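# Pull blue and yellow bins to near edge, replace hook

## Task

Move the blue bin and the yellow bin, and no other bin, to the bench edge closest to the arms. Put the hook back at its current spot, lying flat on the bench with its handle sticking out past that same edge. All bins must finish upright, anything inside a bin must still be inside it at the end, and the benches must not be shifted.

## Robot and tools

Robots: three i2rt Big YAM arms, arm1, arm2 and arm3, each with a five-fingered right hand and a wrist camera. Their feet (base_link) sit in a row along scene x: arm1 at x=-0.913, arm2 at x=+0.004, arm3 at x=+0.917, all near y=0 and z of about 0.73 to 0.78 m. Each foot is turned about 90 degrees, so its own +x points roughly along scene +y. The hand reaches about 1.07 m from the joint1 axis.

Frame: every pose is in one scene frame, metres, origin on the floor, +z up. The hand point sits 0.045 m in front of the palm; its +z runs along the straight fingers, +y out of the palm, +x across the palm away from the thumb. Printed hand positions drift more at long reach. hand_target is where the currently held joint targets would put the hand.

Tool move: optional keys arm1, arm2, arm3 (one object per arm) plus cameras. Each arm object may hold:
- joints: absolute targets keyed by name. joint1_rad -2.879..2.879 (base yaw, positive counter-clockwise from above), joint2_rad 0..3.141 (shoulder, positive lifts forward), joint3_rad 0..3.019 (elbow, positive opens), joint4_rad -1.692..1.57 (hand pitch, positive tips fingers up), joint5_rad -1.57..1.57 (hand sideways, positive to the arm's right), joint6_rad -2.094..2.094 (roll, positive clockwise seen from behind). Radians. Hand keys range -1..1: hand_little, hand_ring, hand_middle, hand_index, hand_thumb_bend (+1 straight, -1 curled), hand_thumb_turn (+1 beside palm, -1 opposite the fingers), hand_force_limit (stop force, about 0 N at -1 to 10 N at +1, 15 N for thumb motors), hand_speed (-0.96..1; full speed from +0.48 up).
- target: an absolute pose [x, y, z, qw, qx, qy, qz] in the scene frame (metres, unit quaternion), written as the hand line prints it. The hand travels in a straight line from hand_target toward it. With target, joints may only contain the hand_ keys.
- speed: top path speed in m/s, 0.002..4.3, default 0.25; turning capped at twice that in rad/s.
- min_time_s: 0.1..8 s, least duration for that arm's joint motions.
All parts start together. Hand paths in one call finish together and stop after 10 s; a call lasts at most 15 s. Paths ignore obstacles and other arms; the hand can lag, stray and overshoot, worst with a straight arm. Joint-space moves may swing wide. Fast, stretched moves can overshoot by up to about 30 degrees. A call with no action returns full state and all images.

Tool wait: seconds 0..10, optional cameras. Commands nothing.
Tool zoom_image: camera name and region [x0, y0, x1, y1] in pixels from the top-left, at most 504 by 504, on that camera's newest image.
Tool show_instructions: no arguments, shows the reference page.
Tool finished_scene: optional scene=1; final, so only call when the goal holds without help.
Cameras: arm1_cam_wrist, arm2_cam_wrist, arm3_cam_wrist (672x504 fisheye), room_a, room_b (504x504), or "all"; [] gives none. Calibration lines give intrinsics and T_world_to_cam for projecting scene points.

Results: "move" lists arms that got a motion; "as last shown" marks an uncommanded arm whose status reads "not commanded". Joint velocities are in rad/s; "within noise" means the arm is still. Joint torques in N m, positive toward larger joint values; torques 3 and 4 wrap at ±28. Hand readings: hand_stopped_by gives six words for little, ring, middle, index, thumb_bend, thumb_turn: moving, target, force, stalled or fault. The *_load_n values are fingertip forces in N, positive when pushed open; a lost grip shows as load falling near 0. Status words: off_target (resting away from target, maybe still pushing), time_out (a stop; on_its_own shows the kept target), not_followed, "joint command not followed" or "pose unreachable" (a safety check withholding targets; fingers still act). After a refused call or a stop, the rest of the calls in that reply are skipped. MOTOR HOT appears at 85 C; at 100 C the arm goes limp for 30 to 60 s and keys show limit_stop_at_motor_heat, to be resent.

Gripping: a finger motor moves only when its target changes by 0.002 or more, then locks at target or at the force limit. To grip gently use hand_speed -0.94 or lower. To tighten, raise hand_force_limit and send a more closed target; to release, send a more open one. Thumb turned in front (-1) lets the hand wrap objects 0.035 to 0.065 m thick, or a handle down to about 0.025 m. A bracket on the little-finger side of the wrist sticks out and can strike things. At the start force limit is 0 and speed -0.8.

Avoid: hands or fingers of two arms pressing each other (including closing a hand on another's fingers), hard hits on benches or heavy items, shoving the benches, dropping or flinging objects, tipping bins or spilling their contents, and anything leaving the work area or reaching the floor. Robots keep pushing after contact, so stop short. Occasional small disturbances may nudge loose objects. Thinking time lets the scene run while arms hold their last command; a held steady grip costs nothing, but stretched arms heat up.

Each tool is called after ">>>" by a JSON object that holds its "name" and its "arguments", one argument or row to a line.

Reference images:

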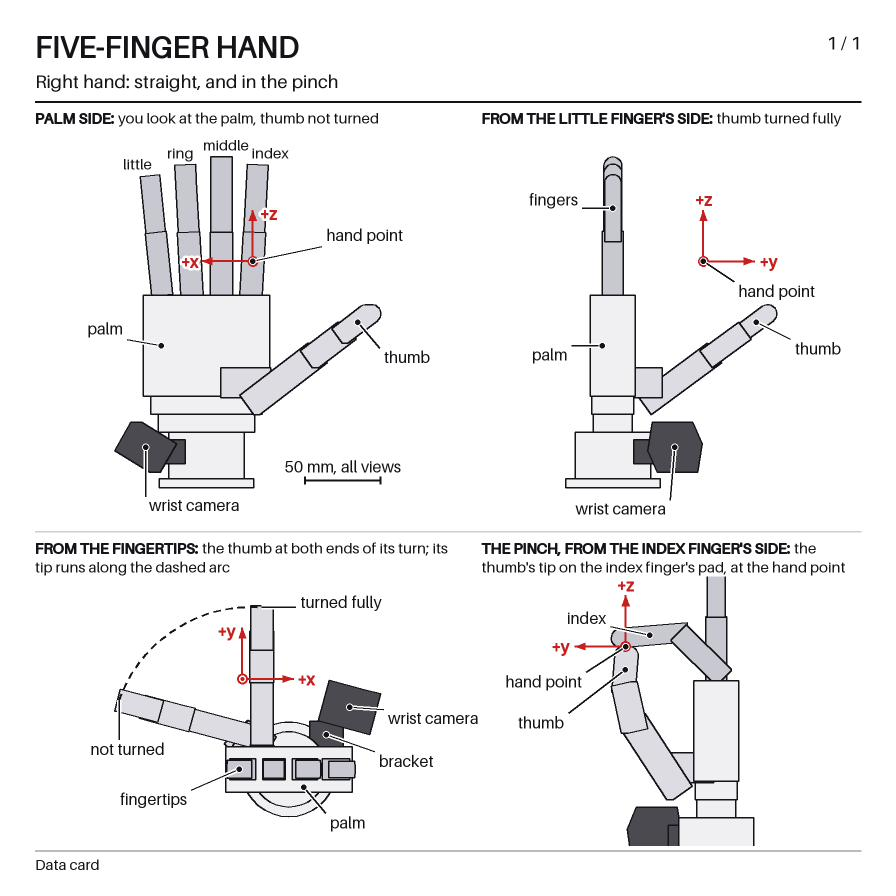

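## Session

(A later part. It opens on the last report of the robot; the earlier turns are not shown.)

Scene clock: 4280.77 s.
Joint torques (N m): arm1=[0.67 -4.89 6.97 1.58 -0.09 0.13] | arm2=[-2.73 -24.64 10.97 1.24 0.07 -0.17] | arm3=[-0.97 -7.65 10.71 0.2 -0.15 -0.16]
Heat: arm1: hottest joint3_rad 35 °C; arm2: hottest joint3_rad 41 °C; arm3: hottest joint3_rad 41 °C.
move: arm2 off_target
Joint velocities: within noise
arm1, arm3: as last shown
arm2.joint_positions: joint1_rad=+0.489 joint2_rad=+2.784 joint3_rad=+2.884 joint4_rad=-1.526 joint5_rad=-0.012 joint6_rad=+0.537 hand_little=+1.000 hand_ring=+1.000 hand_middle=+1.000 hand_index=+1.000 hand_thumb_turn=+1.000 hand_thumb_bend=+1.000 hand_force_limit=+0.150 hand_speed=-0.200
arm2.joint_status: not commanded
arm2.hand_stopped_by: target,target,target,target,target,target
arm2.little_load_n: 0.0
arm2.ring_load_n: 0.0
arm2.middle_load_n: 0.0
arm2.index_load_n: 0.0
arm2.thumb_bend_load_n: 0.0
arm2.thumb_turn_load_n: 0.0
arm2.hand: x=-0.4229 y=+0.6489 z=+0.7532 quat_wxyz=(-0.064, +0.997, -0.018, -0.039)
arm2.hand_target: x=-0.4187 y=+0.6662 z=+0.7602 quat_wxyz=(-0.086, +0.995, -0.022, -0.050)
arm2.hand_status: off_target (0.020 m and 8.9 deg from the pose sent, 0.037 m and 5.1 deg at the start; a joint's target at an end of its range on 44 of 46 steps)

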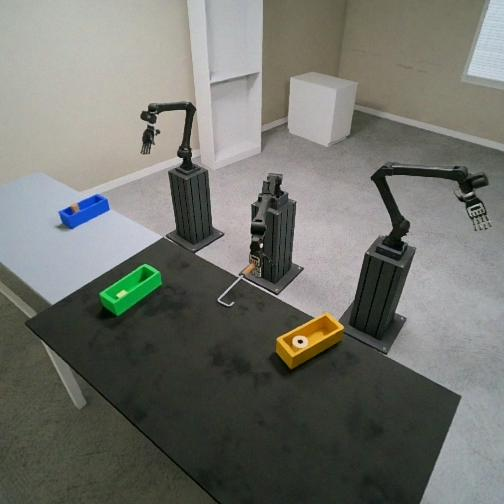

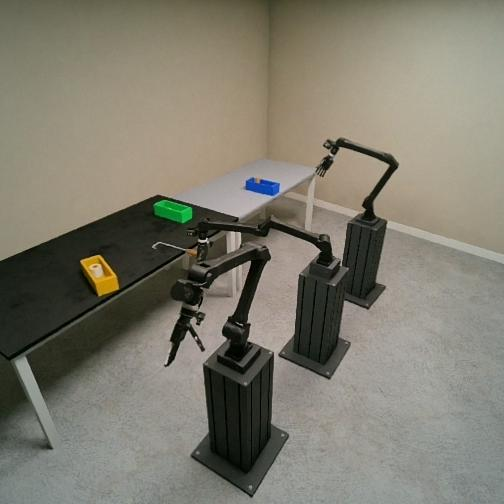

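>>> {"name": "move", "arguments": {
  "arm2": {"target": [-0.418, 0.690, 0.762, 0.0, 1.0, 0.0, 0.0], "speed": 0.05},
  "cameras": ["room_a", "room_b"]
}}

>>> {"name": "zoom_image", "arguments": {
  "camera": "room_a",
  "region": [195, 240, 265, 310]
}}

>>> {"name": "zoom_image", "arguments": {
  "camera": "room_b",
  "region": [140, 220, 210, 272]
}}

Scene clock: 4294.90 s.
Joint torques (N m): arm1=[0.56 -4.89 6.97 1.61 -0.08 0.12] | arm2=[-3.25 -24.59 11.3 1.22 0.06 -0.17] | arm3=[-0.5 -7.47 10.81 0.12 -0.13 -0.14]
Heat: arm1: hottest joint3_rad 35 °C; arm2: hottest joint3_rad 42 °C; arm3: hottest joint3_rad 41 °C.
move: arm2 off_target
Joint velocities: within noise
arm1, arm3: as last shown
arm2.joint_positions: joint1_rad=+0.475 joint2_rad=+2.784 joint3_rad=+2.884 joint4_rad=-1.462 joint5_rad=-0.012 joint6_rad=+0.537 hand_little=+1.000 hand_ring=+1.000 hand_middle=+1.000 hand_index=+1.000 hand_thumb_turn=+1.000 hand_thumb_bend=+1.000 hand_force_limit=+0.150 hand_speed=-0.200
arm2.joint_status: not commanded
arm2.hand_stopped_by: target,target,target,target,target,target
arm2.little_load_n: 0.0
arm2.ring_load_n: 0.0
arm2.middle_load_n: 0.0
arm2.index_load_n: 0.0
arm2.thumb_bend_load_n: 0.0
arm2.thumb_turn_load_n: 0.0
arm2.hand: x=-0.4213 y=+0.6703 z=+0.7541 quat_wxyz=(-0.093, +0.994, -0.024, -0.054)
arm2.hand_target: x=-0.4167 y=+0.6880 z=+0.7622 quat_wxyz=(-0.115, +0.991, -0.029, -0.065)
arm2.hand_status: off_target (0.021 m and 12.6 deg from the pose sent, 0.042 m and 8.9 deg at the start; a joint's target at an end of its range on 74 of 76 steps)

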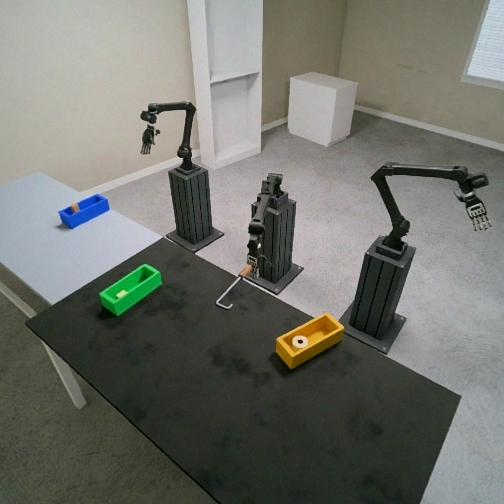

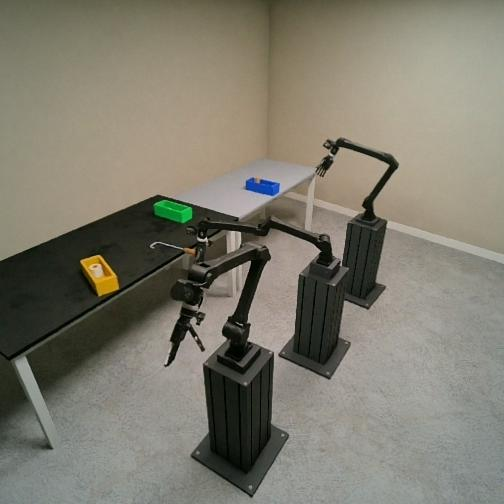

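Scaled by 7.200 from the camera's image (finer frame: 720x720).

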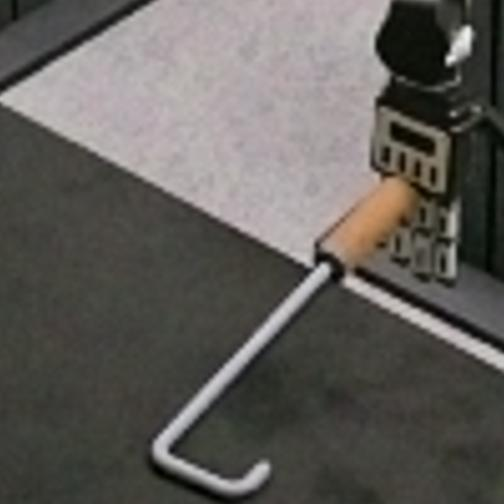

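Scaled by 7.200 from the camera's image (finer frame: 720x720).

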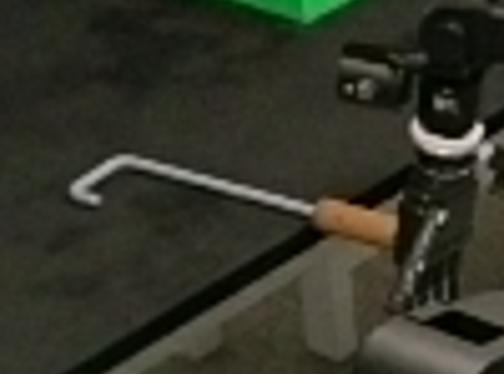

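>>> {"name": "move", "arguments": {
  "arm2": {"target": [-0.433, 0.713, 0.766, 0.0, 1.0, 0.0, 0.0], "speed": 0.05},
  "cameras": ["room_a", "room_b"]
}}

>>> {"name": "zoom_image", "arguments": {
  "camera": "room_a",
  "region": [195, 240, 265, 310]
}}

>>> {"name": "zoom_image", "arguments": {
  "camera": "room_b",
  "region": [140, 220, 210, 272]
}}

Scene clock: 4333.50 s.
Joint torques (N m): arm1=[0.56 -4.66 7.09 1.54 -0.1 0.14] | arm2=[-3.19 -25.35 11.38 3.26 0.52 -0.05] | arm3=[-0.62 -7.94 10.74 0.2 -0.13 -0.19]
Heat: arm1: hottest joint3_rad 35 °C; arm2: hottest joint3_rad 42 °C; arm3: hottest joint3_rad 41 °C.
move: arm2 off_target
Joint velocities: within noise
arm1, arm3: as last shown
arm2.joint_positions: joint1_rad=+0.483 joint2_rad=+2.785 joint3_rad=+2.884 joint4_rad=-1.419 joint5_rad=-0.024 joint6_rad=+0.551 hand_little=+1.000 hand_ring=+1.000 hand_middle=+1.000 hand_index=+1.000 hand_thumb_turn=+1.000 hand_thumb_bend=+1.000 hand_force_limit=+0.150 hand_speed=-0.200
arm2.joint_status: not commanded
arm2.hand_stopped_by: target,target,target,target,target,target
arm2.little_load_n: 0.0
arm2.ring_load_n: 0.0
arm2.middle_load_n: 0.0
arm2.index_load_n: 0.0
arm2.thumb_bend_load_n: 0.0
arm2.thumb_turn_load_n: 0.0
arm2.hand: x=-0.4355 y=+0.6757 z=+0.7555 quat_wxyz=(-0.107, +0.991, -0.026, -0.071)
arm2.hand_target: x=-0.4302 y=+0.7090 z=+0.7677 quat_wxyz=(-0.153, +0.984, -0.039, -0.088)
arm2.hand_status: off_target (0.039 m and 15.0 deg from the pose sent, 0.046 m and 12.6 deg at the start; a joint's target at an end of its range on 95 of 97 steps)

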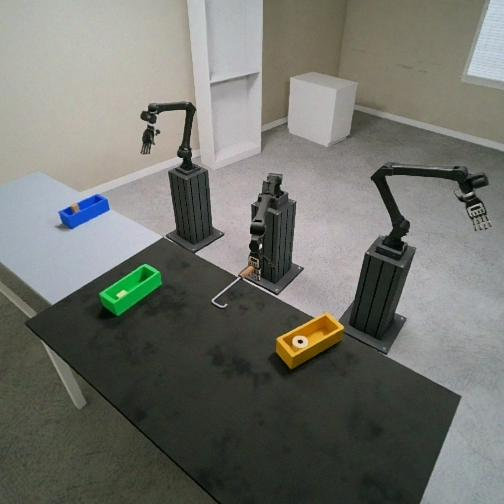

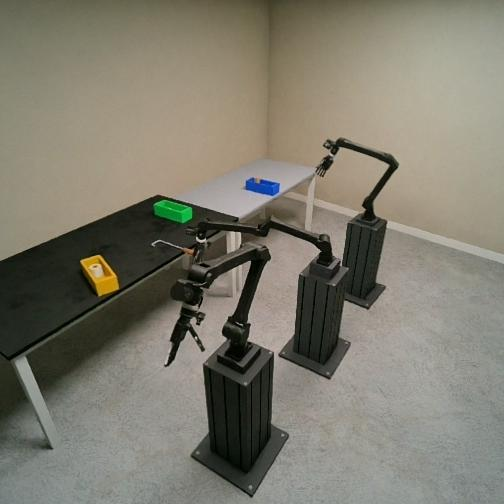

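Scaled by 7.200 from the camera's image (finer frame: 720x720).

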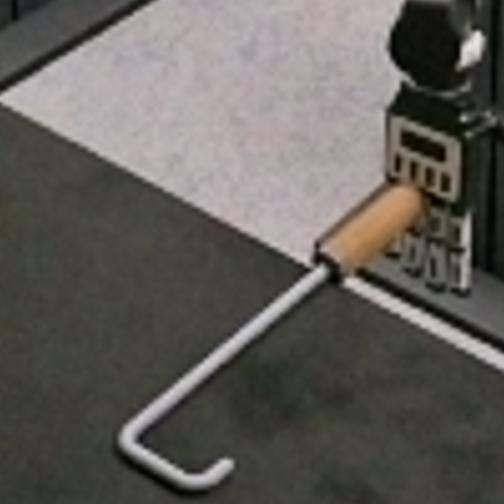

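Scaled by 7.200 from the camera's image (finer frame: 720x720).

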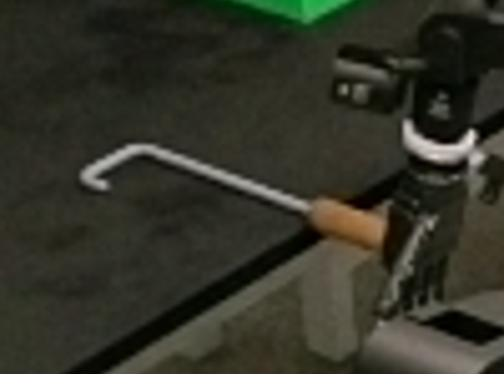

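>>> {"name": "move", "arguments": {
  "arm2": {"target": [-0.414, 0.728, 0.768, -0.1305, 0.9914, 0.0, 0.0], "speed": 0.05},
  "cameras": ["room_a", "room_b"]
}}

>>> {"name": "zoom_image", "arguments": {
  "camera": "room_a",
  "region": [195, 240, 265, 310]
}}

>>> {"name": "zoom_image", "arguments": {
  "camera": "room_b",
  "region": [140, 220, 210, 272]
}}

Scene clock: 4359.03 s.
Joint torques (N m): arm1=[0.56 -4.95 7.02 1.63 -0.09 0.14] | arm2=[-4.13 -26.4 11.26 3.47 1.13 -0.21] | arm3=[-0.26 -7.06 10.62 0.4 -0.15 -0.18]
Heat: arm1: hottest joint3_rad 35 °C; arm2: hottest joint3_rad 42 °C; arm3: hottest joint3_rad 41 °C.
move: arm2 off_target
Joint velocities: within noise
arm1, arm3: as last shown
arm2.joint_positions: joint1_rad=+0.502 joint2_rad=+2.786 joint3_rad=+2.884 joint4_rad=-1.419 joint5_rad=+0.083 joint6_rad=+0.496 hand_little=+1.000 hand_ring=+1.000 hand_middle=+1.000 hand_index=+1.000 hand_thumb_turn=+1.000 hand_thumb_bend=+1.000 hand_force_limit=+0.150 hand_speed=-0.200
arm2.joint_status: not commanded
arm2.hand_stopped_by: target,target,target,target,target,target
arm2.little_load_n: 0.0
arm2.ring_load_n: 0.0
arm2.middle_load_n: 0.0
arm2.index_load_n: 0.0
arm2.thumb_bend_load_n: 0.0
arm2.thumb_turn_load_n: 0.0
arm2.hand: x=-0.4273 y=+0.6772 z=+0.7490 quat_wxyz=(-0.134, +0.991, +0.003, -0.022)
arm2.hand_target: x=-0.4100 y=+0.7223 z=+0.7707 quat_wxyz=(-0.193, +0.981, -0.013, -0.034)
arm2.hand_status: off_target (0.056 m and 2.6 deg from the pose sent, 0.058 m and 9.0 deg at the start; a joint's target at an end of its range on 70 of 75 steps)

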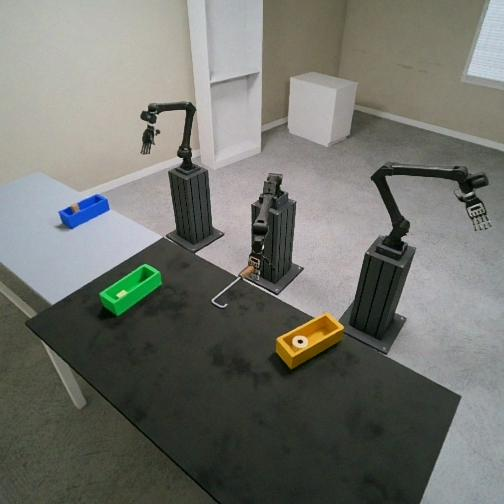

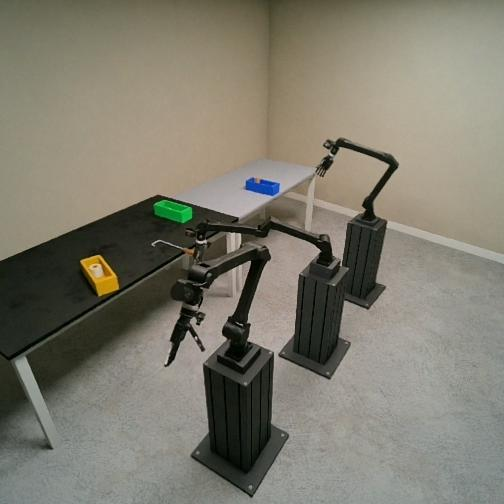

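Scaled by 7.200 from the camera's image (finer frame: 720x720).

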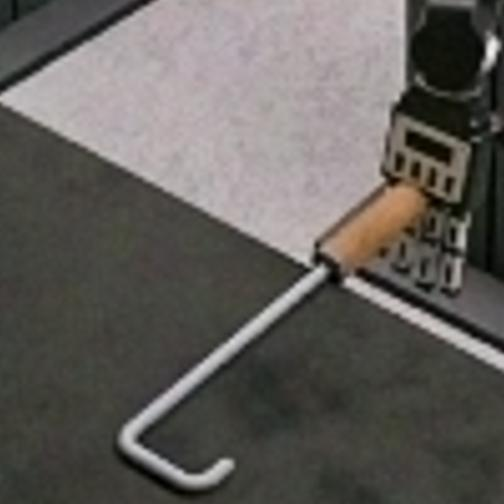

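Scaled by 7.200 from the camera's image (finer frame: 720x720).

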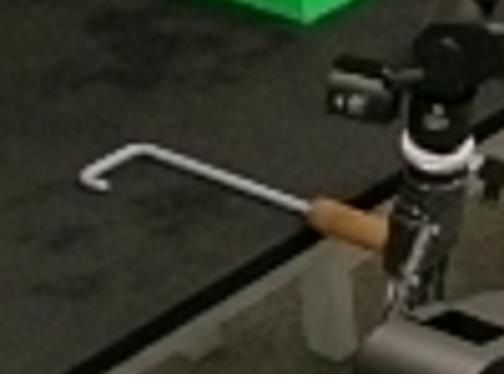

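>>> {"name": "move", "arguments": {
  "arm2": {"target": [-0.415, 0.672, 0.765, -0.2588, 0.9659, 0.0, 0.0], "speed": 0.1},
  "cameras": ["room_a", "room_b"]
}}

>>> {"name": "zoom_image", "arguments": {
  "camera": "room_a",
  "region": [195, 230, 275, 310]
}}

>>> {"name": "zoom_image", "arguments": {
  "camera": "room_b",
  "region": [140, 210, 220, 270]
}}

Scene clock: 4382.93 s.
Joint torques (N m): arm1=[0.21 -4.84 7.05 1.61 -0.09 0.11] | arm2=[-0.62 -25.64 7.49 1.58 0.44 -0.14] | arm3=[-0.5 -7.71 10.65 0.02 -0.15 -0.2]
Heat: arm1: hottest joint3_rad 35 °C; arm2: hottest joint3_rad 42 °C; arm3: hottest joint3_rad 41 °C.
move: arm2 off_target
Joint velocities: within noise
arm1, arm3: as last shown
arm2.joint_positions: joint1_rad=+0.527 joint2_rad=+2.411 joint3_rad=+2.143 joint4_rad=-0.888 joint5_rad=+0.251 joint6_rad=+0.492 hand_little=+1.000 hand_ring=+1.000 hand_middle=+1.000 hand_index=+1.000 hand_thumb_turn=+1.000 hand_thumb_bend=+1.000 hand_force_limit=+0.150 hand_speed=-0.200
arm2.joint_status: not commanded
arm2.hand_stopped_by: target,target,target,target,target,target
arm2.little_load_n: 0.0
arm2.ring_load_n: 0.0
arm2.middle_load_n: 0.0
arm2.index_load_n: 0.0
arm2.thumb_bend_load_n: 0.0
arm2.thumb_turn_load_n: -0.5
arm2.hand: x=-0.4065 y=+0.6684 z=+0.7495 quat_wxyz=(-0.243, +0.970, -0.003, +0.008)
arm2.hand_target: x=-0.4150 y=+0.6717 z=+0.7651 quat_wxyz=(-0.259, +0.966, +0.000, +0.000)
arm2.hand_status: off_target (0.018 m and 2.2 deg from the pose sent, 0.021 m and 14.8 deg at the start)
arm3.little_load_n: 0.5

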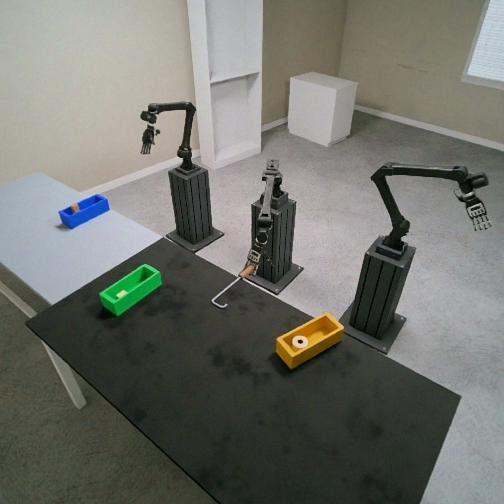

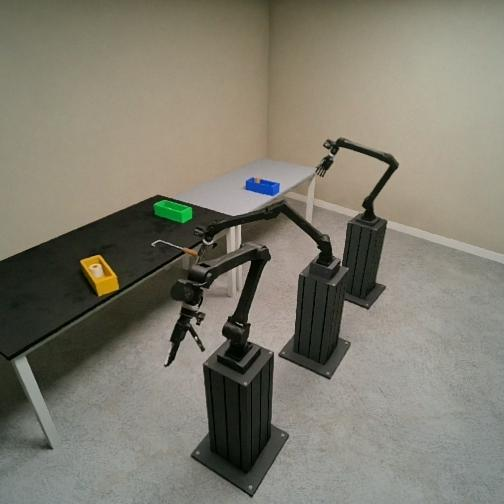

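Scaled by 6.300 from the camera's image (finer frame: 720x720).

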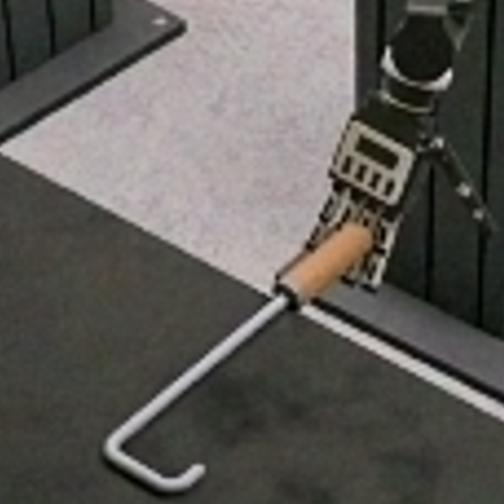

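Scaled by 6.300 from the camera's image (finer frame: 720x720).

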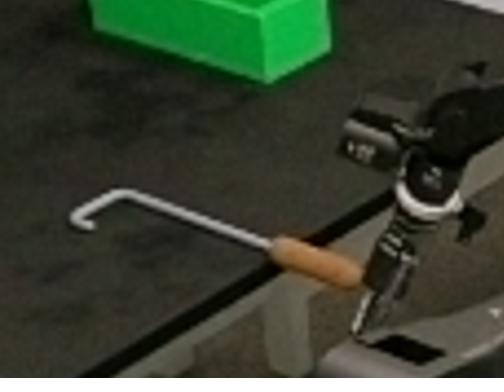

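>>> {"name": "move", "arguments": {
  "arm2": {"target": [-0.438, 0.655, 0.745, -0.2588, 0.9659, 0.0, 0.0], "speed": 0.1}
}}

>>> {"name": "move", "arguments": {
  "arm2": {"target": [-0.433, 0.705, 0.747, -0.2588, 0.9659, 0.0, 0.0], "speed": 0.05},
  "cameras": ["room_a", "room_b"]
}}

>>> {"name": "zoom_image", "arguments": {
  "camera": "room_a",
  "region": [195, 230, 275, 310]
}}

>>> {"name": "zoom_image", "arguments": {
  "camera": "room_b",
  "region": [140, 210, 220, 270]
}}

Scene clock: 4397.50 s.
Joint torques (N m): arm1=[0.56 -4.72 6.97 1.61 -0.1 0.13] | arm2=[-1.26 -24.59 7.54 1.61 0.45 -0.02] | arm3=[-0.15 -7.82 10.61 0.18 -0.12 -0.2]
Heat: arm1: hottest joint3_rad 35 °C; arm2: hottest joint3_rad 42 °C; arm3: hottest joint3_rad 41 °C.
move: arm2 done
Joint velocities: within noise
arm1, arm3: as last shown
arm2.joint_positions: joint1_rad=+0.570 joint2_rad=+2.411 joint3_rad=+2.114 joint4_rad=-0.854 joint5_rad=+0.268 joint6_rad=+0.515 hand_little=+1.000 hand_ring=+1.000 hand_middle=+1.000 hand_index=+1.000 hand_thumb_turn=+1.000 hand_thumb_bend=+1.000 hand_force_limit=+0.150 hand_speed=-0.200
arm2.joint_status: not commanded
arm2.hand_stopped_by: target,target,target,target,target,target
arm2.little_load_n: 0.0
arm2.ring_load_n: 0.0
arm2.middle_load_n: 0.0
arm2.index_load_n: 0.0
arm2.thumb_bend_load_n: 0.0
arm2.thumb_turn_load_n: 0.0
arm2.hand: x=-0.4328 y=+0.6510 z=+0.7391 quat_wxyz=(-0.248, +0.969, +0.005, +0.006)
arm2.hand_target: x=-0.4379 y=+0.6549 z=+0.7450 quat_wxyz=(-0.259, +0.966, +0.000, +0.000)
arm2.hand_status: done (0.009 m and 1.5 deg from the pose sent, 0.035 m and 2.2 deg at the start)
arm3.little_load_n: 0.0
pictures: none

Scene clock: 4399.20 s.
Joint torques (N m): arm1=[0.73 -5.01 6.91 1.65 -0.09 0.15] | arm2=[-2.78 -24.35 12.18 0.55 0.29 -0.12] | arm3=[-0.91 -7.36 10.59 0.31 -0.14 -0.24]
Heat: arm1: hottest joint3_rad 35 °C; arm2: hottest joint3_rad 42 °C; arm3: hottest joint3_rad 41 °C.
move: arm2 off_target
Joint velocities: within noise
arm1: as last shown
arm2.joint_positions: joint1_rad=+0.545 joint2_rad=+2.534 joint3_rad=+2.343 joint4_rad=-0.952 joint5_rad=+0.255 joint6_rad=+0.495 hand_little=+1.000 hand_ring=+1.000 hand_middle=+1.000 hand_index=+1.000 hand_thumb_turn=+1.000 hand_thumb_bend=+1.000 hand_force_limit=+0.150 hand_speed=-0.200
arm2.joint_status: not commanded
arm2.hand_stopped_by: target,target,target,target,target,target
arm2.little_load_n: 0.0
arm2.ring_load_n: 0.0
arm2.middle_load_n: 0.0
arm2.index_load_n: 0.0
arm2.thumb_bend_load_n: 0.0
arm2.thumb_turn_load_n: 0.0
arm2.hand: x=-0.4350 y=+0.6893 z=+0.7374 quat_wxyz=(-0.249, +0.969, +0.003, +0.004)
arm2.hand_target: x=-0.4326 y=+0.7042 z=+0.7470 quat_wxyz=(-0.259, +0.966, +0.000, +0.000)
arm2.hand_status: off_target (0.018 m and 1.3 deg from the pose sent, 0.054 m and 1.5 deg at the start)
arm3.joint_positions: joint1_rad=+0.257 joint2_rad=+1.127 joint3_rad=+1.393 joint4_rad=-1.322 joint5_rad=+0.094 joint6_rad=+1.734 hand_little=+1.000 hand_ring=+1.000 hand_middle=+1.000 hand_index=+1.000 hand_thumb_turn=-1.000 hand_thumb_bend=+1.000 hand_force_limit=+0.300 hand_speed=-0.800
arm3.joint_status: not commanded
arm3.hand_stopped_by: target,target,target,target,target,target
arm3.little_load_n: 0.0
arm3.ring_load_n: 0.0
arm3.middle_load_n: 0.0
arm3.index_load_n: 0.0
arm3.thumb_bend_load_n: 0.0
arm3.thumb_turn_load_n: 0.0
arm3.hand: x=+0.7985 y=+0.4491 z=+1.1123 quat_wxyz=(-0.181, +0.682, -0.685, -0.181)
arm3.hand_target: x=+0.8000 y=+0.4499 z=+1.1200 quat_wxyz=(-0.183, +0.683, -0.683, -0.183)
arm3.hand_status: not commanded

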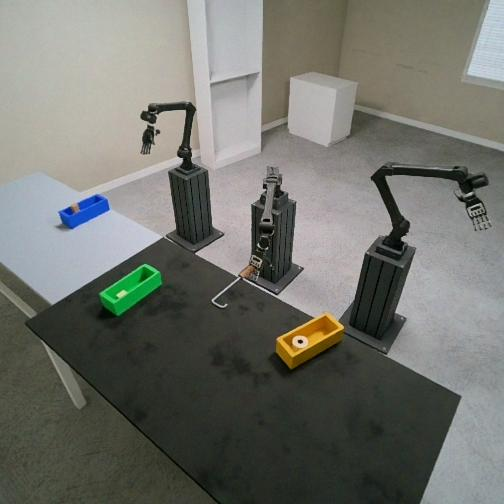

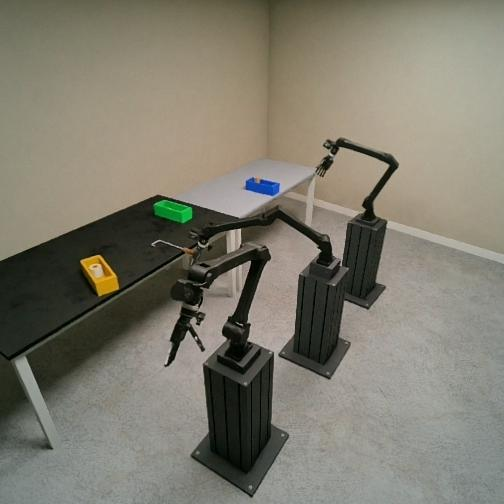

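Scaled by 6.300 from the camera's image (finer frame: 720x720).

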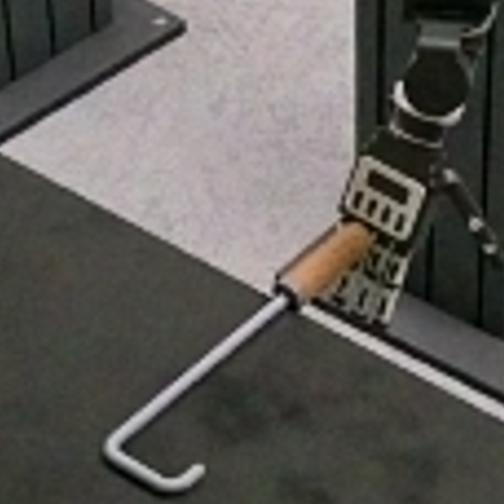

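Scaled by 6.300 from the camera's image (finer frame: 720x720).

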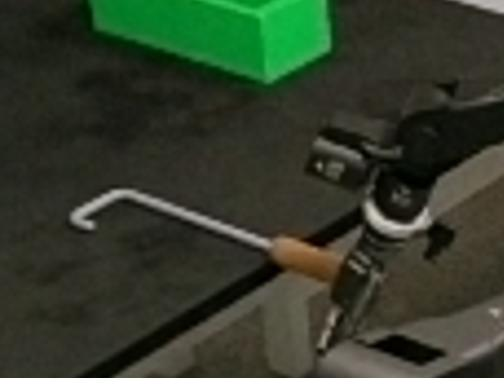

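>>> {"name": "move", "arguments": {
  "arm2": {"target": [-0.413, 0.730, 0.75, -0.2588, 0.9659, 0.0, 0.0], "speed": 0.05},
  "cameras": ["room_a", "room_b"]
}}

>>> {"name": "zoom_image", "arguments": {
  "camera": "room_a",
  "region": [195, 240, 265, 310]
}}

>>> {"name": "zoom_image", "arguments": {
  "camera": "room_b",
  "region": [140, 220, 210, 272]
}}

Scene clock: 4412.90 s.
Joint torques (N m): arm1=[0.79 -4.78 7.04 1.61 -0.08 0.14] | arm2=[-4.42 -23.24 13.18 1.7 0.37 -0.18] | arm3=[-0.91 -7.71 10.55 0.13 -0.12 -0.22]
Heat: arm1: hottest joint3_rad 35 °C; arm2: hottest joint3_rad 43 °C; arm3: hottest joint3_rad 41 °C.
move: arm2 off_target
Joint velocities: within noise
arm1.joint_positions: joint1_rad=+1.593 joint2_rad=+0.948 joint3_rad=+1.170 joint4_rad=-1.132 joint5_rad=+0.005 joint6_rad=+1.202 hand_little=+1.000 hand_ring=+1.000 hand_middle=+1.000 hand_index=+1.000 hand_thumb_turn=-1.000 hand_thumb_bend=+1.000 hand_force_limit=+0.100 hand_speed=-0.800
arm1.joint_status: not commanded
arm1.hand_stopped_by: target,target,target,target,target,target
arm1.little_load_n: 0.0
arm1.ring_load_n: 0.0
arm1.middle_load_n: 0.0
arm1.index_load_n: 0.0
arm1.thumb_bend_load_n: 0.0
arm1.thumb_turn_load_n: 0.0
arm1.hand: x=-1.3104 y=-0.0803 z=+1.1012 quat_wxyz=(-0.057, +0.927, +0.196, -0.316)
arm1.hand_target: x=-1.3063 y=-0.0830 z=+1.0929 quat_wxyz=(-0.053, +0.930, +0.196, -0.306)
arm1.hand_status: not commanded
arm2.joint_positions: joint1_rad=+0.540 joint2_rad=+2.563 joint3_rad=+2.410 joint4_rad=-1.017 joint5_rad=+0.235 joint6_rad=+0.468 hand_little=+1.000 hand_ring=+1.000 hand_middle=+1.000 hand_index=+1.000 hand_thumb_turn=+1.000 hand_thumb_bend=+1.000 hand_force_limit=+0.150 hand_speed=-0.200
arm2.joint_status: not commanded
arm2.hand_stopped_by: target,target,target,target,target,target
arm2.little_load_n: 0.5
arm2.ring_load_n: 0.0
arm2.middle_load_n: 0.0
arm2.index_load_n: 0.0
arm2.thumb_bend_load_n: 0.0
arm2.thumb_turn_load_n: 0.0
arm2.hand: x=-0.4329 y=+0.6886 z=+0.7390 quat_wxyz=(-0.233, +0.972, +0.017, +0.006)
arm2.hand_target: x=-0.4107 y=+0.7270 z=+0.7513 quat_wxyz=(-0.260, +0.966, +0.000, +0.000)
arm2.hand_status: off_target (0.047 m and 3.7 deg from the pose sent, 0.048 m and 1.3 deg at the start)
arm3: as last shown
arm3.little_load_n: -0.5
arm3.thumb_turn_load_n: -0.5

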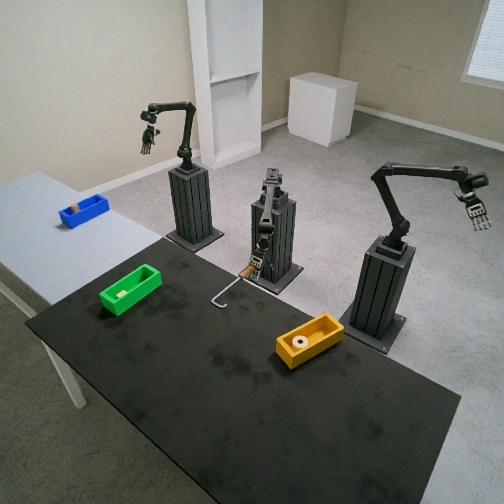

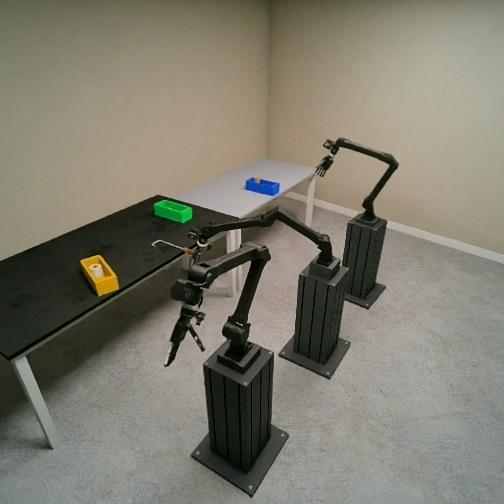

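Scaled by 7.200 from the camera's image (finer frame: 720x720).

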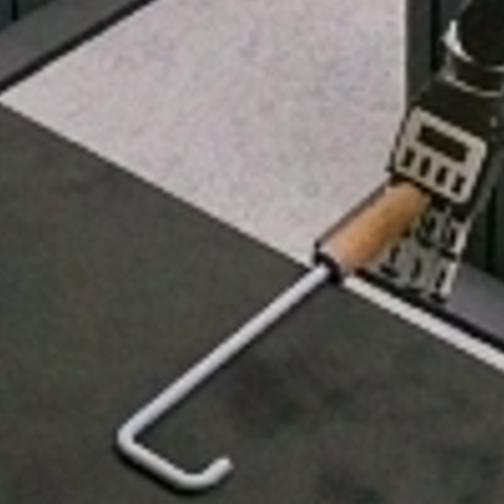

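Scaled by 7.200 from the camera's image (finer frame: 720x720).

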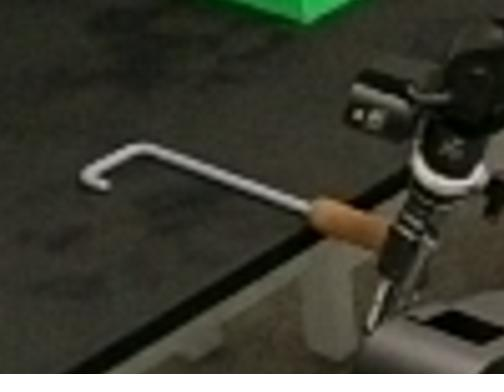

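>>> {"name": "move", "arguments": {
  "arm2": {"target": [-0.43, 0.625, 0.78, -0.2588, 0.9659, 0.0, 0.0], "speed": 0.15}
}}

>>> {"name": "move", "arguments": {
  "arm2": {"target": [-0.42, 0.62, 0.97, -0.2588, 0.9659, 0.0, 0.0], "speed": 0.3, "joints": {"hand_thumb_turn": -1.0, "hand_speed": -0.2}}
}}

>>> {"name": "move", "arguments": {
  "arm2": {"target": [-0.41, 0.67, 0.96, -0.1798, 0.6949, -0.6710, -0.1862], "speed": 0.35},
  "cameras": ["arm2_cam_wrist", "room_a", "room_b"]
}}

>>> {"name": "zoom_image", "arguments": {
  "camera": "room_a",
  "region": [195, 240, 265, 310]
}}

>>> {"name": "zoom_image", "arguments": {
  "camera": "room_b",
  "region": [140, 220, 210, 272]
}}

Scene clock: 4471.87 s.
Joint torques (N m): arm1=[0.56 -5.01 7.02 1.65 -0.08 0.13] | arm2=[-0.91 -24.23 7.41 1.32 0.36 0] | arm3=[-0.91 -7.88 10.74 0.18 -0.15 -0.11]
Heat: arm1: hottest joint3_rad 34 °C; arm2: hottest joint3_rad 44 °C; arm3: hottest joint3_rad 41 °C.
move: arm2 off_target
Joint velocities: within noise
arm1, arm3: as last shown
arm2.joint_positions: joint1_rad=+0.586 joint2_rad=+2.300 joint3_rad=+1.980 joint4_rad=-0.847 joint5_rad=+0.273 joint6_rad=+0.528 hand_little=+1.000 hand_ring=+1.000 hand_middle=+1.000 hand_index=+1.000 hand_thumb_turn=+1.000 hand_thumb_bend=+1.000 hand_force_limit=+0.150 hand_speed=-0.200
arm2.joint_status: not commanded
arm2.hand_stopped_by: target,target,target,target,target,target
arm2.little_load_n: 0.0
arm2.ring_load_n: 0.0
arm2.middle_load_n: 0.0
arm2.index_load_n: 0.0
arm2.thumb_bend_load_n: 0.0
arm2.thumb_turn_load_n: 0.0
arm2.hand: x=-0.4254 y=+0.6193 z=+0.7646 quat_wxyz=(-0.244, +0.970, +0.006, +0.009)
arm2.hand_target: x=-0.4298 y=+0.6248 z=+0.7800 quat_wxyz=(-0.259, +0.966, +0.000, +0.000)
arm2.hand_status: off_target (0.017 m and 2.2 deg from the pose sent, 0.076 m and 3.7 deg at the start)
arm3.little_load_n: 0.0
arm3.thumb_turn_load_n: 0.0
pictures: none

Scene clock: 4473.63 s.
Joint torques (N m): arm1=[0.44 -4.78 7.02 1.55 -0.1 0.12] | arm2=[-1.55 -20.19 11.63 0.32 0.27 -0.09] | arm3=[-0.38 -7.94 10.82 0.17 -0.12 -0.19]
Heat: arm1: hottest joint3_rad 34 °C; arm2: hottest joint3_rad 44 °C; arm3: hottest joint3_rad 41 °C.
move: arm2 off_target
Joint velocities: within noise
arm1, arm3: as last shown
arm2.joint_positions: joint1_rad=+0.586 joint2_rad=+2.172 joint3_rad=+2.274 joint4_rad=-1.246 joint5_rad=+0.274 joint6_rad=+0.528 hand_little=+1.000 hand_ring=+1.000 hand_middle=+1.000 hand_index=+1.000 hand_thumb_turn=-1.000 hand_thumb_bend=+1.000 hand_force_limit=+0.150 hand_speed=-0.200
arm2.joint_status: all done
arm2.hand_stopped_by: target,target,target,target,target,target
arm2.little_load_n: 0.0
arm2.ring_load_n: 0.0
arm2.middle_load_n: 0.0
arm2.index_load_n: 0.0
arm2.thumb_bend_load_n: 0.0
arm2.thumb_turn_load_n: 0.0
arm2.hand: x=-0.4210 y=+0.6098 z=+0.9620 quat_wxyz=(-0.253, +0.968, +0.005, +0.003)
arm2.hand_target: x=-0.4197 y=+0.6197 z=+0.9701 quat_wxyz=(-0.259, +0.966, +0.000, +0.000)
arm2.hand_status: off_target (0.013 m and 1.0 deg from the pose sent, 0.205 m and 2.2 deg at the start; pose on its path clipped on 9 of 53 steps)
pictures: none

Scene clock: 4476.87 s.
Joint torques (N m): arm1=[0.44 -4.89 6.95 1.65 -0.07 0.14] | arm2=[-1.55 -23 7.68 1.59 0.34 -0.02] | arm3=[-1.44 -8.23 10.66 0.14 -0.13 -0.14]
Heat: arm1: hottest joint3_rad 34 °C; arm2: hottest joint3_rad 44 °C; arm3: hottest joint3_rad 41 °C.
move: arm2 off_target
Joint velocities: within noise
arm1, arm3: as last shown
arm1.ring_load_n: -0.5
arm1.thumb_turn_load_n: -0.5
arm2.joint_positions: joint1_rad=+0.541 joint2_rad=+2.054 joint3_rad=+1.904 joint4_rad=-1.008 joint5_rad=+0.240 joint6_rad=+2.027 hand_little=+1.000 hand_ring=+1.000 hand_middle=+1.000 hand_index=+1.000 hand_thumb_turn=-1.000 hand_thumb_bend=+1.000 hand_force_limit=+0.150 hand_speed=-0.200
arm2.joint_status: not commanded
arm2.hand_stopped_by: target,target,target,target,target,target
arm2.little_load_n: 0.0
arm2.ring_load_n: 0.0
arm2.middle_load_n: 0.0
arm2.index_load_n: 0.0
arm2.thumb_bend_load_n: 0.0
arm2.thumb_turn_load_n: 0.5
arm2.hand: x=-0.4069 y=+0.6683 z=+0.9353 quat_wxyz=(-0.174, +0.703, -0.670, -0.164)
arm2.hand_target: x=-0.4099 y=+0.6697 z=+0.9601 quat_wxyz=(-0.180, +0.695, -0.671, -0.186)
arm2.hand_status: off_target (0.025 m and 2.8 deg from the pose sent, 0.061 m and 88.9 deg at the start)
arm3.thumb_turn_load_n: -0.5
arm2_cam_wrist: T_world_to_cam=[[-0.9638, -0.23945, -0.11727, -0.12234], [-0.22585, 0.49942, 0.8364, -1.211], [-0.14171, 0.83261, -0.53542, 0.00327]] pos_world=[-0.39094, 0.57278, 1.00029]

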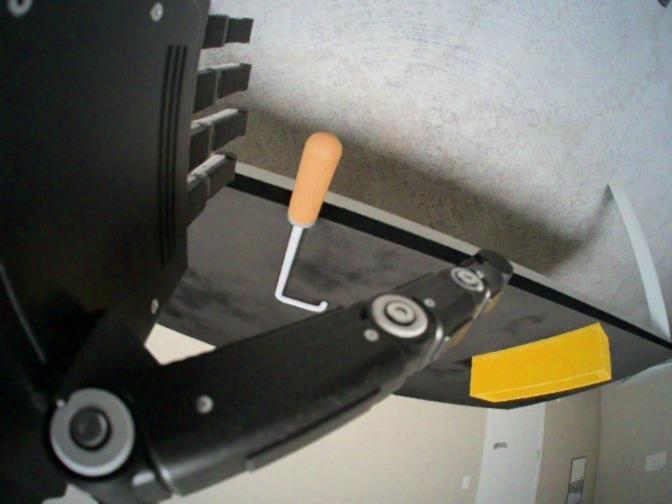

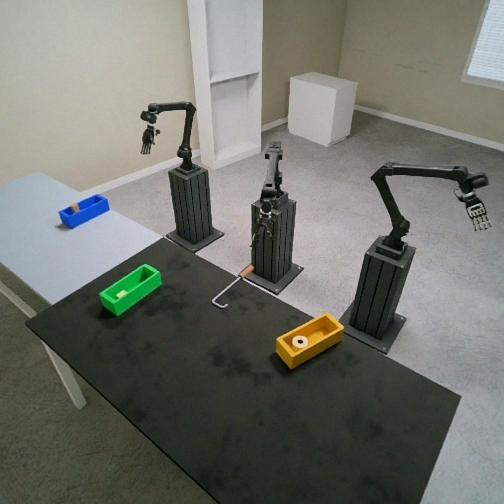

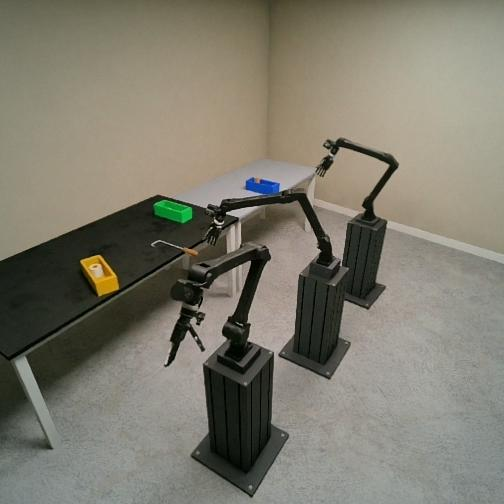

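Scaled by 7.200 from the camera's image (finer frame: 720x720).

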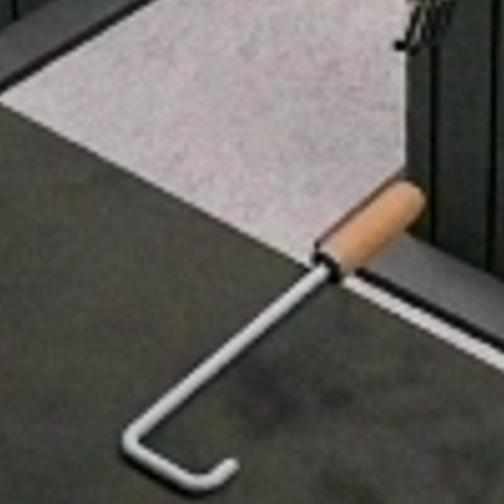

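Scaled by 7.200 from the camera's image (finer frame: 720x720).

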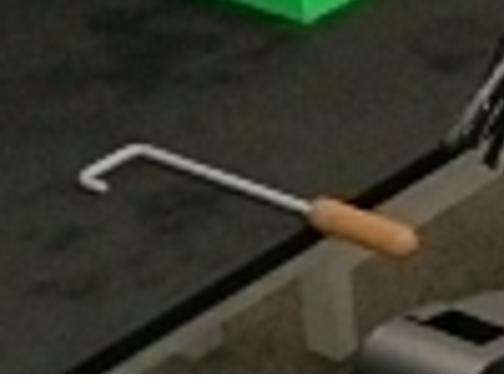

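>>> {"name": "move", "arguments": {
  "arm2": {"target": [-0.421, 0.735, 0.886, -0.1798, 0.6949, -0.6710, -0.1862], "speed": 0.15, "joints": {"hand_speed": -0.5}}
}}

>>> {"name": "move", "arguments": {
  "arm2": {"target": [-0.419, 0.790, 0.806, -0.1798, 0.6949, -0.6710, -0.1862], "speed": 0.08},
  "cameras": ["arm2_cam_wrist", "room_b"]
}}

Scene clock: 4490.33 s.
Joint torques (N m): arm1=[0.56 -4.84 7.02 1.61 -0.09 0.12] | arm2=[-1.85 -22.77 11.62 1.51 0.17 -0.19] | arm3=[-0.5 -7.94 10.65 0.16 -0.11 -0.2]
Heat: arm1: hottest joint3_rad 34 °C; arm2: hottest joint3_rad 43 °C; arm3: hottest joint3_rad 41 °C.
move: arm2 off_target
Joint velocities: within noise
arm1, arm3: as last shown
arm1.ring_load_n: 0.0
arm1.thumb_turn_load_n: 0.0
arm2.joint_positions: joint1_rad=+0.520 joint2_rad=+2.239 joint3_rad=+2.026 joint4_rad=-0.944 joint5_rad=+0.232 joint6_rad=+2.013 hand_little=+1.000 hand_ring=+1.000 hand_middle=+1.000 hand_index=+1.000 hand_thumb_turn=-1.000 hand_thumb_bend=+1.000 hand_force_limit=+0.150 hand_speed=-0.500
arm2.joint_status: all done
arm2.hand_stopped_by: target,target,target,target,target,target
arm2.little_load_n: 0.0
arm2.ring_load_n: 0.0
arm2.middle_load_n: 0.0
arm2.index_load_n: 0.0
arm2.thumb_bend_load_n: 0.0
arm2.thumb_turn_load_n: 0.0
arm2.hand: x=-0.4178 y=+0.7170 z=+0.8630 quat_wxyz=(-0.173, +0.701, -0.673, -0.163)
arm2.hand_target: x=-0.4201 y=+0.7337 z=+0.8862 quat_wxyz=(-0.180, +0.695, -0.671, -0.186)
arm2.hand_status: off_target (0.029 m and 2.9 deg from the pose sent, 0.084 m and 2.8 deg at the start)
arm3.thumb_turn_load_n: 0.0
pictures: none

Scene clock: 4492.47 s.
Joint torques (N m): arm1=[0.5 -4.84 6.97 1.57 -0.09 0.13] | arm2=[-2.73 -24 11.52 1.25 0.17 -0.11] | arm3=[-0.67 -7.94 10.66 0.12 -0.13 -0.22]
Heat: arm1: hottest joint3_rad 34 °C; arm2: hottest joint3_rad 43 °C; arm3: hottest joint3_rad 41 °C.
move: arm2 off_target
Joint velocities: within noise
arm1, arm3: as last shown
arm2.joint_positions: joint1_rad=+0.485 joint2_rad=+2.450 joint3_rad=+2.216 joint4_rad=-0.907 joint5_rad=+0.216 joint6_rad=+1.979 hand_little=+1.000 hand_ring=+1.000 hand_middle=+1.000 hand_index=+1.000 hand_thumb_turn=-1.000 hand_thumb_bend=+1.000 hand_force_limit=+0.150 hand_speed=-0.500
arm2.joint_status: not commanded
arm2.hand_stopped_by: target,target,target,target,target,target
arm2.little_load_n: 0.0
arm2.ring_load_n: 0.5
arm2.middle_load_n: 0.0
arm2.index_load_n: 0.0
arm2.thumb_bend_load_n: 0.0
arm2.thumb_turn_load_n: 0.0
arm2.hand: x=-0.4191 y=+0.7717 z=+0.7919 quat_wxyz=(-0.173, +0.700, -0.672, -0.168)
arm2.hand_target: x=-0.4184 y=+0.7888 z=+0.8066 quat_wxyz=(-0.180, +0.695, -0.671, -0.187)
arm2.hand_status: off_target (0.023 m and 2.3 deg from the pose sent, 0.093 m and 2.9 deg at the start)
arm2_cam_wrist: T_world_to_cam=[[-0.96549, -0.23496, -0.11238, -0.13421], [-0.21864, 0.49668, 0.83994, -1.14302], [-0.14153, 0.83552, -0.53092, -0.16707]] pos_world=[-0.40314, 0.67578, 0.85629]

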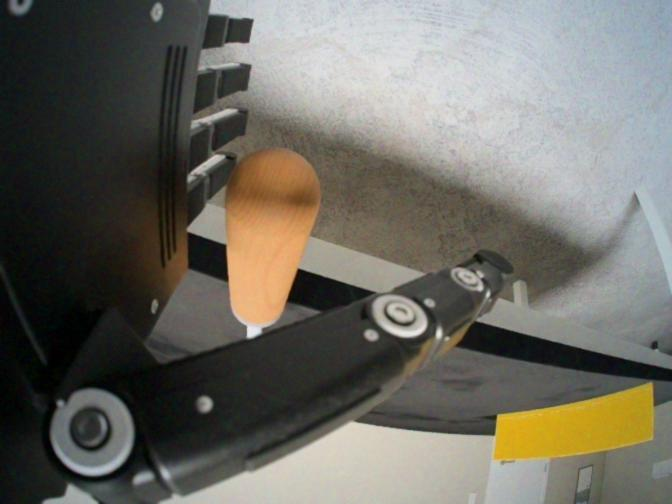

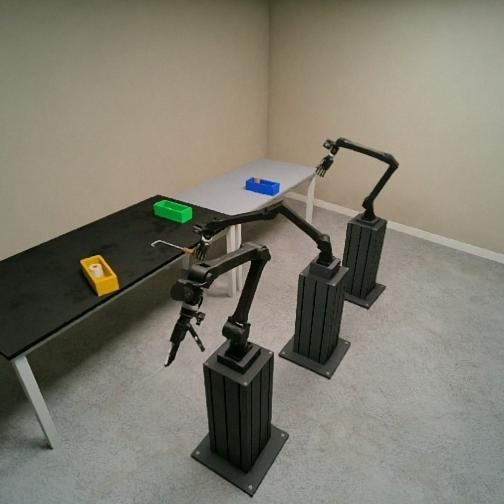

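>>> {"name": "move", "arguments": {
  "arm2": {"joints": {"hand_thumb_bend": 0.3, "hand_force_limit": -0.3, "hand_speed": -0.8}}
}}

>>> {"name": "move", "arguments": {
  "arm2": {"joints": {"hand_index": -0.2, "hand_middle": -0.2, "hand_ring": -0.2, "hand_little": -0.2, "hand_force_limit": 0.1, "hand_speed": -0.85}},
  "cameras": ["arm2_cam_wrist", "room_a", "room_b"]
}}

Scene clock: 4503.77 s.
Joint torques (N m): arm1=[0.67 -4.54 6.95 1.69 -0.1 0.13] | arm2=[-2.43 -22.71 11.48 1.39 0.15 -0.13] | arm3=[-0.62 -8.23 10.77 0.17 -0.14 -0.2]
Heat: arm1: hottest joint3_rad 34 °C; arm2: hottest joint3_rad 44 °C; arm3: hottest joint3_rad 41 °C.
move: arm2 done
Joint velocities: within noise
arm1, arm3: as last shown
arm1.thumb_turn_load_n: -0.5
arm2.joint_positions: joint1_rad=+0.485 joint2_rad=+2.450 joint3_rad=+2.216 joint4_rad=-0.907 joint5_rad=+0.216 joint6_rad=+1.979 hand_little=+1.000 hand_ring=+1.000 hand_middle=+1.000 hand_index=+1.000 hand_thumb_turn=-1.000 hand_thumb_bend=+0.300 hand_force_limit=-0.300 hand_speed=-0.800
arm2.joint_status: all done
arm2.hand_stopped_by: target,target,target,target,target,target
arm2.little_load_n: 0.0
arm2.ring_load_n: 0.5
arm2.middle_load_n: 0.0
arm2.index_load_n: 0.0
arm2.thumb_bend_load_n: 0.0
arm2.thumb_turn_load_n: 0.0
arm2.hand: x=-0.4191 y=+0.7716 z=+0.7919 quat_wxyz=(-0.173, +0.700, -0.672, -0.168)
arm2.hand_target: x=-0.4184 y=+0.7888 z=+0.8066 quat_wxyz=(-0.180, +0.695, -0.671, -0.187)
arm2.hand_status: not commanded
pictures: none

Scene clock: 4507.13 s.
Joint torques (N m): arm1=[0.62 -4.78 6.97 1.59 -0.08 0.14] | arm2=[-1.67 -24.64 11.84 1.36 0.17 -0.1] | arm3=[-0.44 -7.59 10.77 0.2 -0.16 -0.17]
Heat: arm1: hottest joint3_rad 34 °C; arm2: hottest joint3_rad 44 °C; arm3: hottest joint3_rad 41 °C.
move: arm2 off_target
Joint velocities: within noise
arm1: as last shown
arm1.thumb_turn_load_n: 0.0
arm2.joint_positions: joint1_rad=+0.485 joint2_rad=+2.464 joint3_rad=+2.216 joint4_rad=-0.907 joint5_rad=+0.214 joint6_rad=+1.976 hand_little=-0.200 hand_ring=-0.200 hand_middle=-0.200 hand_index=-0.095 hand_thumb_turn=-1.000 hand_thumb_bend=+0.301 hand_force_limit=+0.100 hand_speed=-0.850
arm2.joint_status: hand_index off_target (ended at -0.095, target -0.200); the others done
arm2.hand_stopped_by: target,target,target,force,target,target
arm2.little_load_n: 0.0
arm2.ring_load_n: 0.0
arm2.middle_load_n: 0.0
arm2.index_load_n: 6.0
arm2.thumb_bend_load_n: 3.5
arm2.thumb_turn_load_n: -0.5
arm2.hand: x=-0.4179 y=+0.7701 z=+0.7792 quat_wxyz=(-0.171, +0.703, -0.672, -0.161)
arm2.hand_target: x=-0.4183 y=+0.7888 z=+0.8065 quat_wxyz=(-0.180, +0.695, -0.671, -0.187)
arm2.hand_status: not commanded
arm3.joint_positions: joint1_rad=+0.257 joint2_rad=+1.127 joint3_rad=+1.393 joint4_rad=-1.322 joint5_rad=+0.094 joint6_rad=+1.734 hand_little=+1.000 hand_ring=+1.000 hand_middle=+1.000 hand_index=+1.000 hand_thumb_turn=-1.000 hand_thumb_bend=+1.000 hand_force_limit=+0.300 hand_speed=-0.800
arm3.joint_status: not commanded
arm3.hand_stopped_by: target,target,target,target,target,target
arm3.little_load_n: 0.0
arm3.ring_load_n: 0.0
arm3.middle_load_n: 0.0
arm3.index_load_n: 0.0
arm3.thumb_bend_load_n: 0.0
arm3.thumb_turn_load_n: 0.0
arm3.hand: x=+0.7985 y=+0.4491 z=+1.1123 quat_wxyz=(-0.181, +0.682, -0.685, -0.181)
arm3.hand_target: x=+0.8000 y=+0.4499 z=+1.1200 quat_wxyz=(-0.183, +0.683, -0.683, -0.183)
arm3.hand_status: not commanded
arm2_cam_wrist: T_world_to_cam=[[-0.96408, -0.23891, -0.11606, -0.12832], [-0.22583, 0.50731, 0.83165, -1.13617], [-0.13981, 0.82799, -0.54304, -0.15636]] pos_world=[-0.40215, 0.67519, 0.84509]

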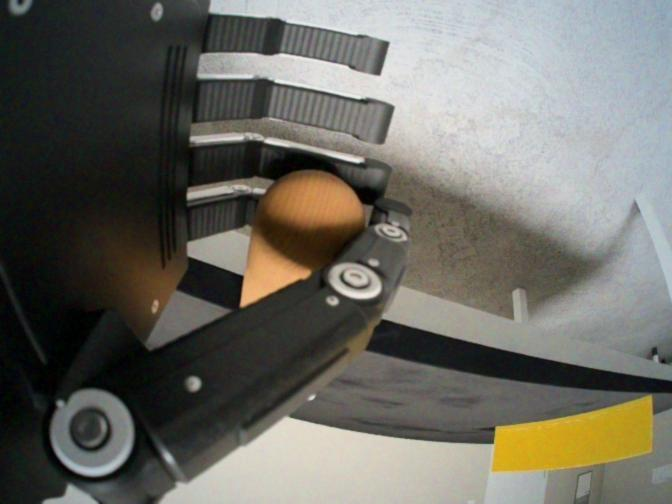

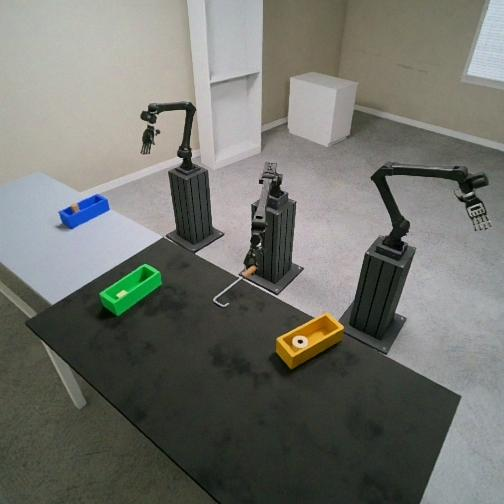

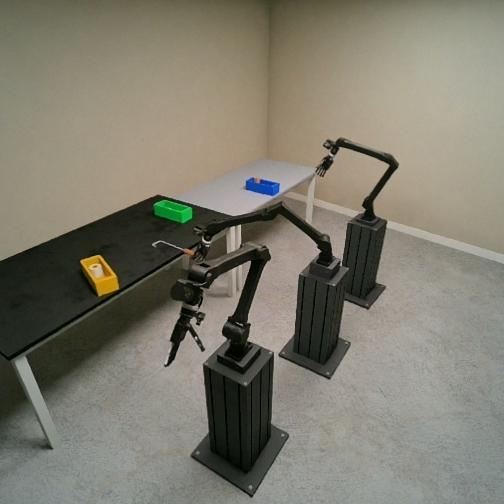

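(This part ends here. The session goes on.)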